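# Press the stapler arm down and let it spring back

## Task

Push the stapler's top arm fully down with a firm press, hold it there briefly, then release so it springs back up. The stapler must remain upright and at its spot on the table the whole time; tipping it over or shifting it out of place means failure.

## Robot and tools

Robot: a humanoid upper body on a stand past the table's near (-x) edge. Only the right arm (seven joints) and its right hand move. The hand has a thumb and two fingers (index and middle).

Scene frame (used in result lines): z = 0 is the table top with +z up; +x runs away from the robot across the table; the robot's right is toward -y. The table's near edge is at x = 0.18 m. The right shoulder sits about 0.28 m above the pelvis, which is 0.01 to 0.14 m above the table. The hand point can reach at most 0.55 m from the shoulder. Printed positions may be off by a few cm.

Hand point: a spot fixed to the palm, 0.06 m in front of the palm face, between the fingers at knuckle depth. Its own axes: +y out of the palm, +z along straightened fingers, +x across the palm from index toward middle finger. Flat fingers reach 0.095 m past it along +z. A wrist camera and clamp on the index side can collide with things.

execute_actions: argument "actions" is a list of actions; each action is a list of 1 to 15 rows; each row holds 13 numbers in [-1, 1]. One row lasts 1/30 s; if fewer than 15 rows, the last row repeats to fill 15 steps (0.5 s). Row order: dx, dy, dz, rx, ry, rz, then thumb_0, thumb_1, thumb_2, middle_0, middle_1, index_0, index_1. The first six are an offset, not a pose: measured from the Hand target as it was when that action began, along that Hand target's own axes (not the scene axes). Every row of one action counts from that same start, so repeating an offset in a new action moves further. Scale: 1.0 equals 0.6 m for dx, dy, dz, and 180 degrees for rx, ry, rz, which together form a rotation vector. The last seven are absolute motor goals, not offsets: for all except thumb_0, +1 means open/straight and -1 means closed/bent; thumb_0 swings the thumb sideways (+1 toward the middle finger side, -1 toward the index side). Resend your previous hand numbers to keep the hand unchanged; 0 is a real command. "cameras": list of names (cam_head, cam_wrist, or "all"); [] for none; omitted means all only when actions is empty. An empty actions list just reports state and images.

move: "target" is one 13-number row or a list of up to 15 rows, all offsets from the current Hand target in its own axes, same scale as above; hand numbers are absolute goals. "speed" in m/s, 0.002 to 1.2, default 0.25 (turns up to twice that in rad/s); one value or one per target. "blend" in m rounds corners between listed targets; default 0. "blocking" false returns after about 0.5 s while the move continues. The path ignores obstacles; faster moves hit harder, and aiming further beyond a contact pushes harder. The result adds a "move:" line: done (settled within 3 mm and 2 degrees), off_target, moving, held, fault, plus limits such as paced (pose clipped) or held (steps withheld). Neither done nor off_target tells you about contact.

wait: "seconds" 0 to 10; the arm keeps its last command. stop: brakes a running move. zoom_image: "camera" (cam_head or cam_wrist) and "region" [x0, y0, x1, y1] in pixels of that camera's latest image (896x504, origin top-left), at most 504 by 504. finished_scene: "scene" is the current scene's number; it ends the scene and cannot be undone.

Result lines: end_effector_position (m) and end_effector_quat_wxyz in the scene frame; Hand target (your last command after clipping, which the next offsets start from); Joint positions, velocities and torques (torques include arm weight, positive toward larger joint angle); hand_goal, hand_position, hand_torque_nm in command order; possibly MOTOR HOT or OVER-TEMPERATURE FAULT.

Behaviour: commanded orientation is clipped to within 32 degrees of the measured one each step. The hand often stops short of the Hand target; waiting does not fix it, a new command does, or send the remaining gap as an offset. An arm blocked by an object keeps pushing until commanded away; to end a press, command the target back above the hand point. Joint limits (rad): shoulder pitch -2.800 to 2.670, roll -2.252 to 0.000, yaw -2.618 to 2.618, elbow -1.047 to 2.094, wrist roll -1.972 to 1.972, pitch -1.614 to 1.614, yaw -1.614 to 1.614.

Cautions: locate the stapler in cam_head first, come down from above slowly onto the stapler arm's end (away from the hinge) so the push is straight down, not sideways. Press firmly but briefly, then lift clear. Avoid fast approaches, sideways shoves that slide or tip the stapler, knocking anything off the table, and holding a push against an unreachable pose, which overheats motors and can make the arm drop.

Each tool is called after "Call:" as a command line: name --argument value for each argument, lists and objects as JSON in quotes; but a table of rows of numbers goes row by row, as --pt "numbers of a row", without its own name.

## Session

Call:
execute_actions --actions '[]'

Scene clock: 0.00 s.
end_effector_position=(+0.2216, -0.3782, +0.1801) hand_goal=(+0.000, +0.263, +1.000, +1.000, +1.000, +1.000, +1.000) hand_position=(+0.000, +0.263, +1.000, +1.000, +1.000, +1.000, +1.000) hand_torque_nm=(+0.00, +0.00, +0.00, +0.00, +0.00, +0.00, +0.00) end_effector_quat_wxyz=(+0.646, +0.124, +0.418, -0.627)
Joint positions: [0.351 -0.455 -0.418 0.058 -0.192 -0.527 -1.089]
Joint velocities: within noise
Joint torques (N m): no reading
Hand target: +0.2216, -0.3782, +0.1801; +0.646, +0.124, +0.418, -0.627

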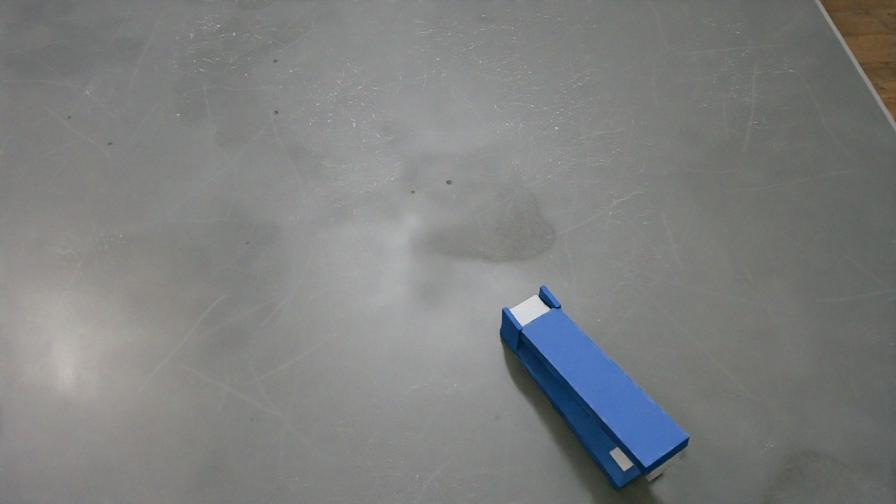

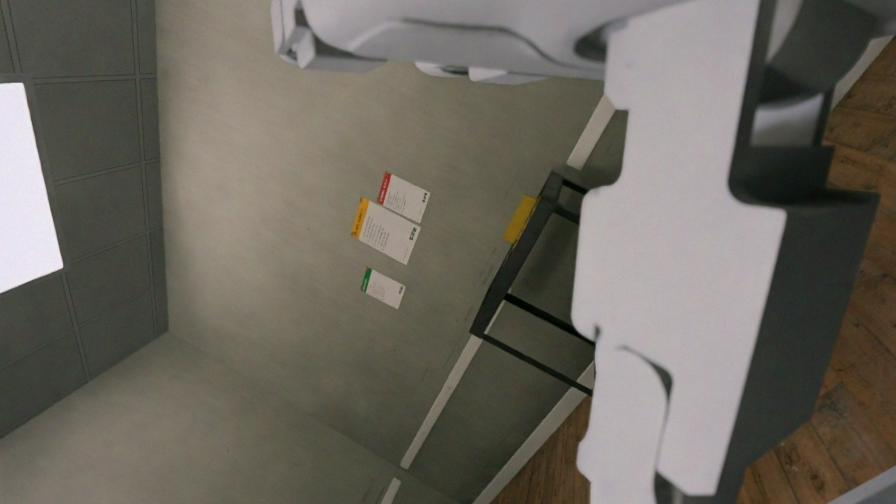

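Call:
move --target '[-0.13, 0.006, 0.019, -0.369, 0.112, 0.247, 0, 1, 1, -1, -1, -1, -1]' --speed 0.4

Scene clock: 8.03 s.
end_effector_position=(+0.2382, -0.3294, +0.2383) hand_goal=(+0.000, +1.000, +1.000, -1.000, -1.000, -1.000, -1.000) hand_position=(+0.000, +0.943, +1.000, -0.942, -0.943, -0.942, -0.943) hand_torque_nm=(+0.00, -0.08, +0.00, +0.07, +0.08, +0.07, +0.08) end_effector_quat_wxyz=(+0.707, +0.001, +0.707, -0.001)
Joint positions: [0.553 -1.11 -0.478 0.17 1.367 -0.355 0.562]
Joint torques (N m): [0.06 -5.73 -2.64 -0.04 0.65 -1.01 0.09]
Hand target: +0.2399, -0.3302, +0.2401; +0.707, +0.000, +0.707, +0.000
Off the commanded pose: 0.003 m, 0 deg.
move: done

Call:
move --target '[0.1, 0.44, -0.03, -0.22, 0.1065, -0.039, 0, 1, 1, -1, -1, -1, -1]' --cameras '["all"]'

Call:
zoom_image --camera "cam_head" --region '[480, 264, 800, 504]'

Scene clock: 13.00 s.
end_effector_position=(+0.2205, -0.0668, +0.1816) hand_goal=(+0.000, +1.000, +1.000, -1.000, -1.000, -1.000, -1.000) hand_position=(+0.000, +0.943, +1.000, -0.942, -0.943, -0.942, -0.943) hand_torque_nm=(+0.00, -0.08, +0.00, +0.07, +0.08, +0.07, +0.08) end_effector_quat_wxyz=(+0.539, -0.281, +0.769, +0.197)
Joint positions: [-0.042 -1.239 0.318 -0.664 0.99 0.16 -0.037]
Joint torques (N m): [-2.41 -2.59 -1.41 -1.29 0.04 -1.12 -0.08]
Hand target: +0.2220, -0.0663, +0.1799; +0.539, -0.280, +0.770, +0.196
Off the commanded pose: 0.002 m, 0 deg.
move: done

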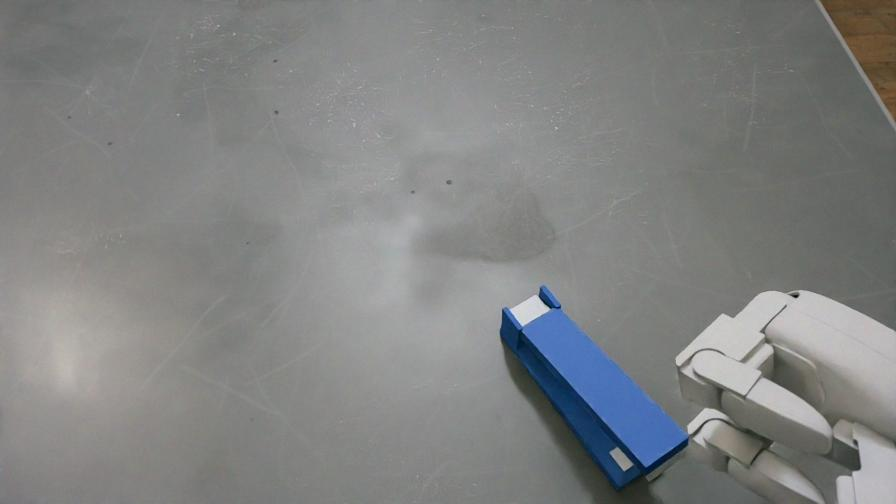

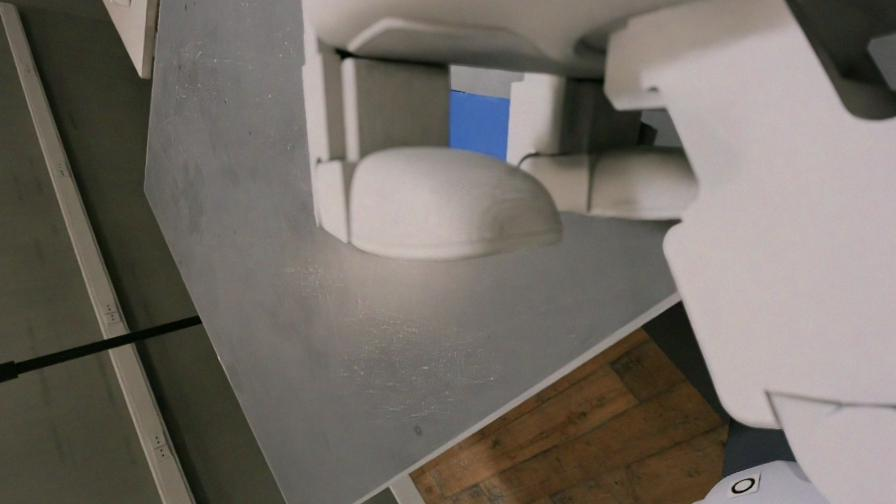

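Scaled by 1.575 from the camera's 896x504 image, which has a finer 1280x720 frame.

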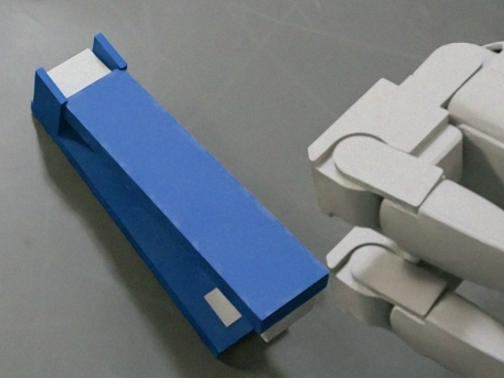

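Call:
move --target '[0.058, -0.015, 0.085, 0, 0, 0, 0, 1, 1, -1, -1, -1, -1]' --speed 0.15 --cameras '["cam_head"]'

Call:
zoom_image --camera "cam_head" --region '[480, 264, 800, 504]'

Scene clock: 17.37 s.
end_effector_position=(+0.2526, -0.0517, +0.1283) hand_goal=(+0.000, +1.000, +1.000, -1.000, -1.000, -1.000, -1.000) hand_position=(+0.000, +0.943, +1.000, -0.942, -0.943, -0.942, -0.943) hand_torque_nm=(+0.00, -0.08, +0.00, +0.07, +0.08, +0.07, +0.08) end_effector_quat_wxyz=(+0.533, -0.280, +0.774, +0.195)
Joint positions: [-0.257 -0.939 0.52 -0.339 0.773 0.182 0.053]
Joint torques (N m): [-3.36 -2.32 -1.75 -1.82 0.1 -1.65 0.12]
Hand target: +0.2554, -0.0501, +0.1298; +0.539, -0.280, +0.770, +0.196
Off the commanded pose: 0.004 m, 1 deg.
move: off_target
Images, in order (width x height): cam_head 896x504.

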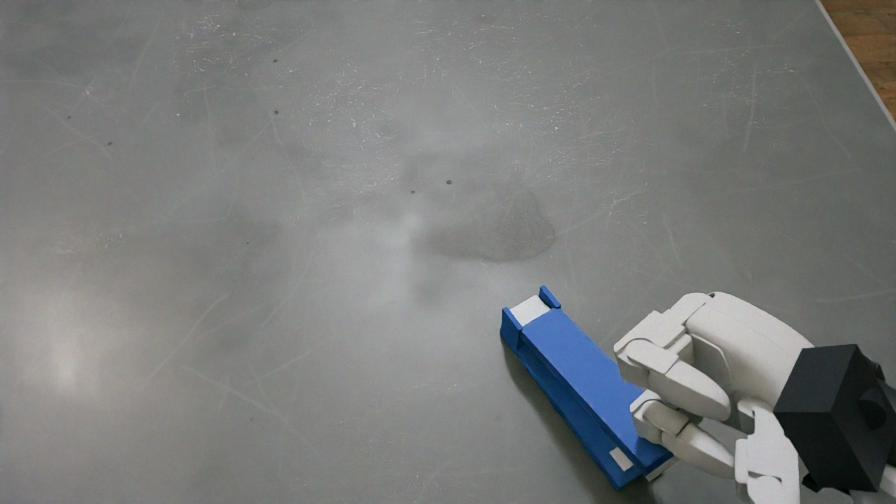

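Scaled by 1.575 from the camera's 896x504 image, which has a finer 1280x720 frame.

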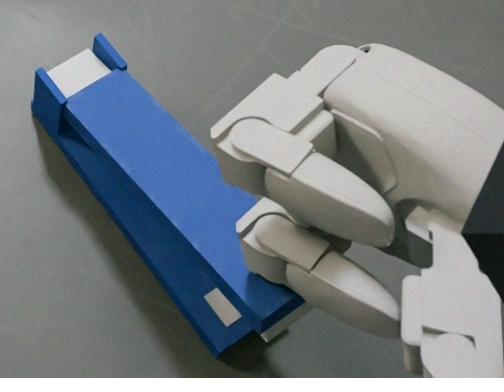

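Call:
move --pt "0.016 0.017 0.028 0 0 0 0 1 1 -1 -1 -1 -1" --pt "0.1075 0.0165 0.046 0 0 0 0 1 1 -1 -1 -1 -1" --speed '[0.1, 0.08]' --cameras '["cam_head"]'

Call:
zoom_image --camera "cam_head" --region '[480, 264, 800, 504]'

Scene clock: 22.07 s.
end_effector_position=(+0.2652, -0.0327, +0.0951) hand_goal=(+0.000, +1.000, +1.000, -1.000, -1.000, -1.000, -1.000) hand_position=(+0.000, +0.943, +1.000, -0.997, -0.943, -0.942, -0.943) hand_torque_nm=(+0.00, -0.08, +0.00, +0.00, +0.08, +0.07, +0.08) end_effector_quat_wxyz=(+0.592, -0.275, +0.727, +0.213)
Joint positions: [-0.323 -0.714 0.648 0.033 0.596 -0.171 0.135]
Joint torques (N m): [-0.02 -2.88 0.4 1.95 -0.21 0.93 -0.41]
Hand target: +0.2520, -0.0401, +0.0597; +0.539, -0.280, +0.770, +0.196
Off the commanded pose: 0.038 m, 8 deg.
move: off_target
Images, in order (width x height): cam_head 896x504.

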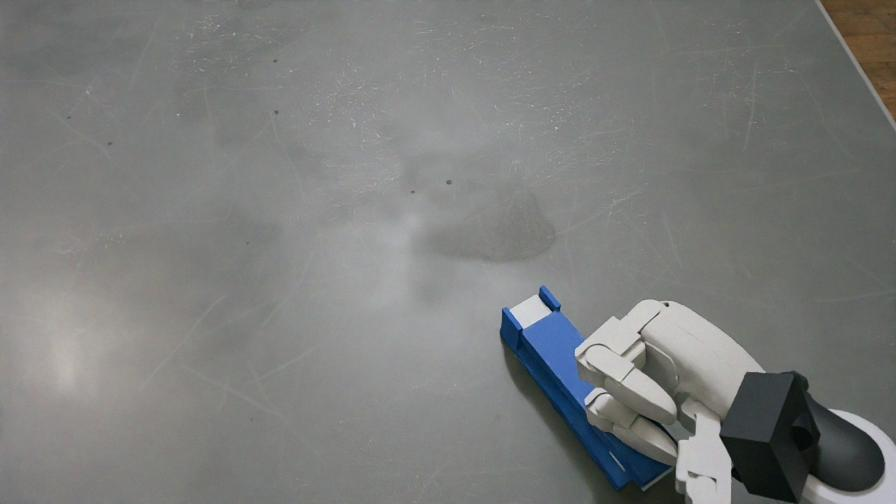

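Scaled by 1.575 from the camera's 896x504 image, which has a finer 1280x720 frame.

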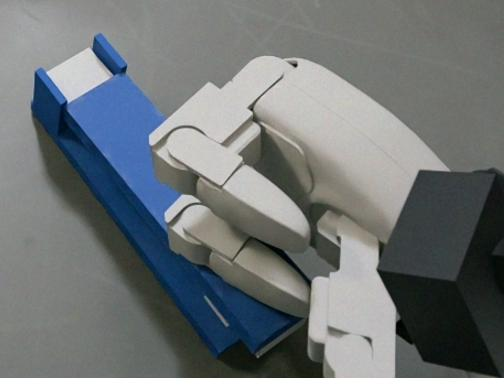

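Call:
move --target '[0.107, -0.0025, 0.023, 0, 0, 0, 0, 1, 1, -1, -1, -1, -1]' --speed 0.08 --cameras '["cam_head"]'

Call:
zoom_image --camera "cam_head" --region '[480, 264, 800, 504]'

Scene clock: 24.83 s.
end_effector_position=(+0.2735, -0.0341, +0.0796) hand_goal=(+0.000, +1.000, +1.000, -1.000, -1.000, -1.000, -1.000) hand_position=(+0.000, +0.943, +1.000, -0.998, -0.945, -0.942, -0.943) hand_torque_nm=(+0.00, -0.08, +0.00, +0.00, +0.08, +0.07, +0.08) end_effector_quat_wxyz=(+0.663, -0.262, +0.663, +0.230)
Joint positions: [-0.406 -0.562 0.731 0.483 0.604 -0.648 0.257]
Joint torques (N m): [2.95 -3.04 2.63 9.68 -0.87 4.7 -0.98]
Hand target: +0.2461, -0.0471, -0.0053; +0.539, -0.280, +0.770, +0.196
Off the commanded pose: 0.090 m, 19 deg.
move: off_target
Images, in order (width x height): cam_head 896x504.

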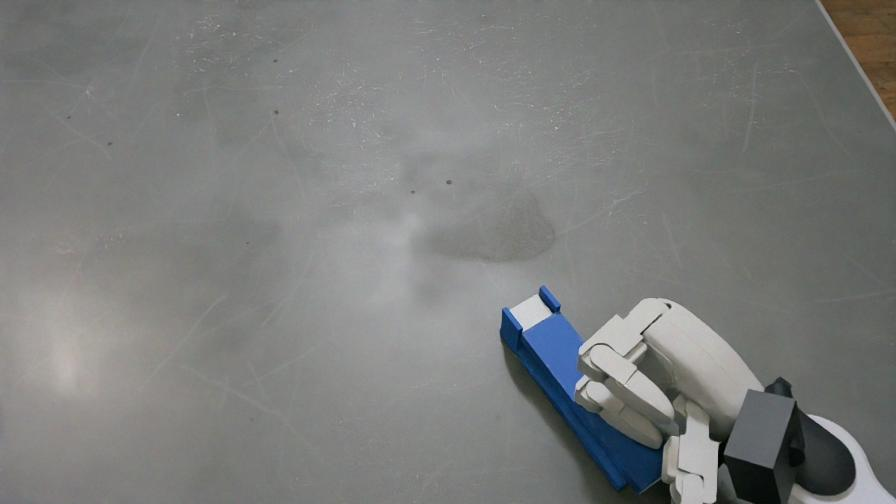

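Scaled by 1.575 from the camera's 896x504 image, which has a finer 1280x720 frame.

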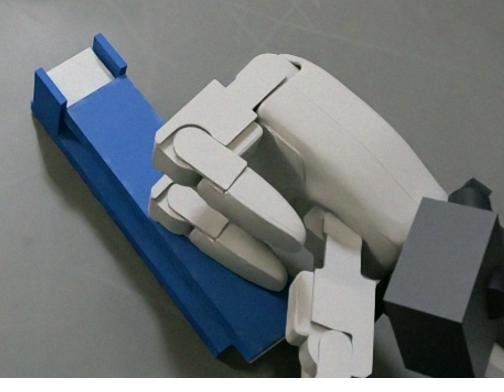

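Call:
move --target '[0.043, 0, 0.004, 0, 0, 0, 0, 1, 1, -1, -1, -1, -1]' --speed 0.08 --cameras '["cam_head"]'

Call:
zoom_image --camera "cam_head" --region '[480, 264, 800, 504]'

Scene clock: 28.47 s.
end_effector_position=(+0.2671, -0.0376, +0.0795) hand_goal=(+0.000, +1.000, +1.000, -1.000, -1.000, -1.000, -1.000) hand_position=(+0.000, +0.943, +1.000, -0.997, -0.964, -0.942, -0.943) hand_torque_nm=(+0.00, -0.08, +0.00, +0.00, +0.05, +0.07, +0.08) end_effector_quat_wxyz=(+0.716, -0.244, +0.611, +0.234)
Joint positions: [-0.472 -0.514 0.918 0.743 0.75 -1.021 0.268]
Joint torques (N m): [4.48 -4.39 3.04 10.33 -0.64 4.8 -0.07]
Hand target: +0.2411, -0.0513, -0.0304; +0.539, -0.280, +0.770, +0.196
Off the commanded pose: 0.114 m, 28 deg.
move: off_target
Images, in order (width x height): cam_head 896x504.

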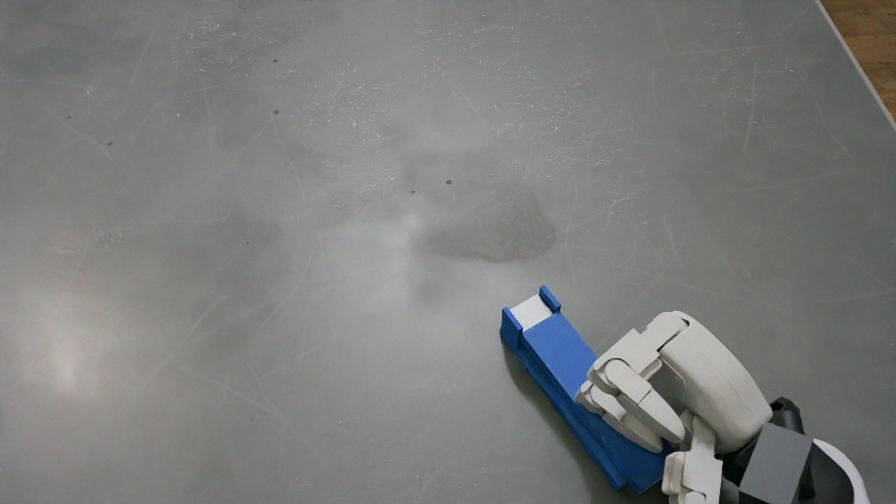

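Scaled by 1.575 from the camera's 896x504 image, which has a finer 1280x720 frame.

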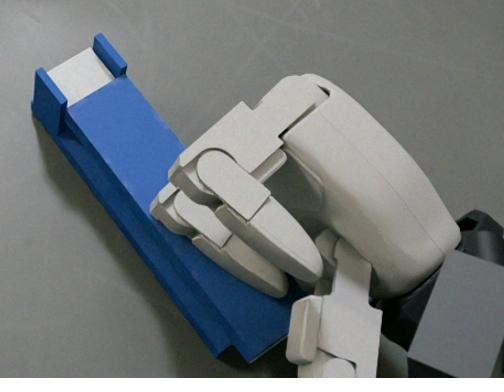

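Call:
move --target '[-0.273, -0.007, -0.0545, 0, 0, 0, 0, 1, 1, -1, -1, -1, -1]' --speed 0.13 --cameras '["cam_head"]'

Call:
zoom_image --camera "cam_head" --region '[480, 264, 800, 504]'

Scene clock: 31.87 s.
end_effector_position=(+0.2602, -0.0368, +0.1312) hand_goal=(+0.000, +1.000, +1.000, -1.000, -1.000, -1.000, -1.000) hand_position=(+0.000, +0.943, +1.000, -0.924, -0.972, -0.942, -0.943) hand_torque_nm=(+0.00, -0.08, +0.00, +0.10, +0.04, +0.07, +0.08) end_effector_quat_wxyz=(+0.535, -0.279, +0.772, +0.200)
Joint positions: [-0.603 -1.112 1.024 -0.285 0.994 -0.087 -0.166]
Joint torques (N m): [-3.86 -4.11 -2.49 -2.81 0.34 -1.12 -0.04]
Hand target: +0.2631, -0.0381, +0.1347; +0.539, -0.280, +0.770, +0.196
Off the commanded pose: 0.005 m, 1 deg.
move: off_target
Images, in order (width x height): cam_head 896x504.

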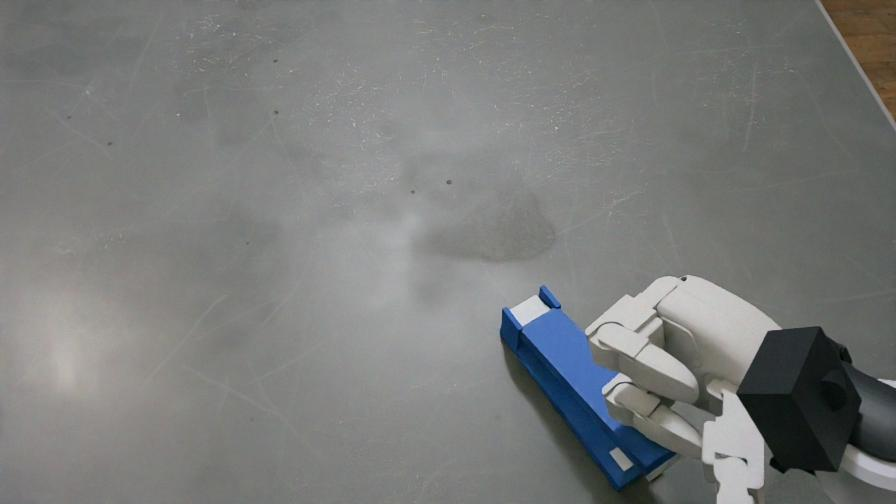

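Scaled by 1.575 from the camera's 896x504 image, which has a finer 1280x720 frame.

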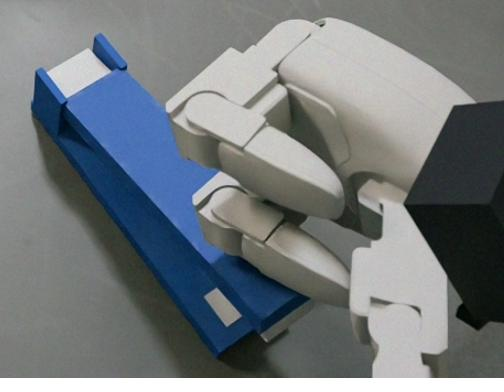

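Sprung back, in place.

Call:
finished_scene --scene 3

The scene is finished: the task was done.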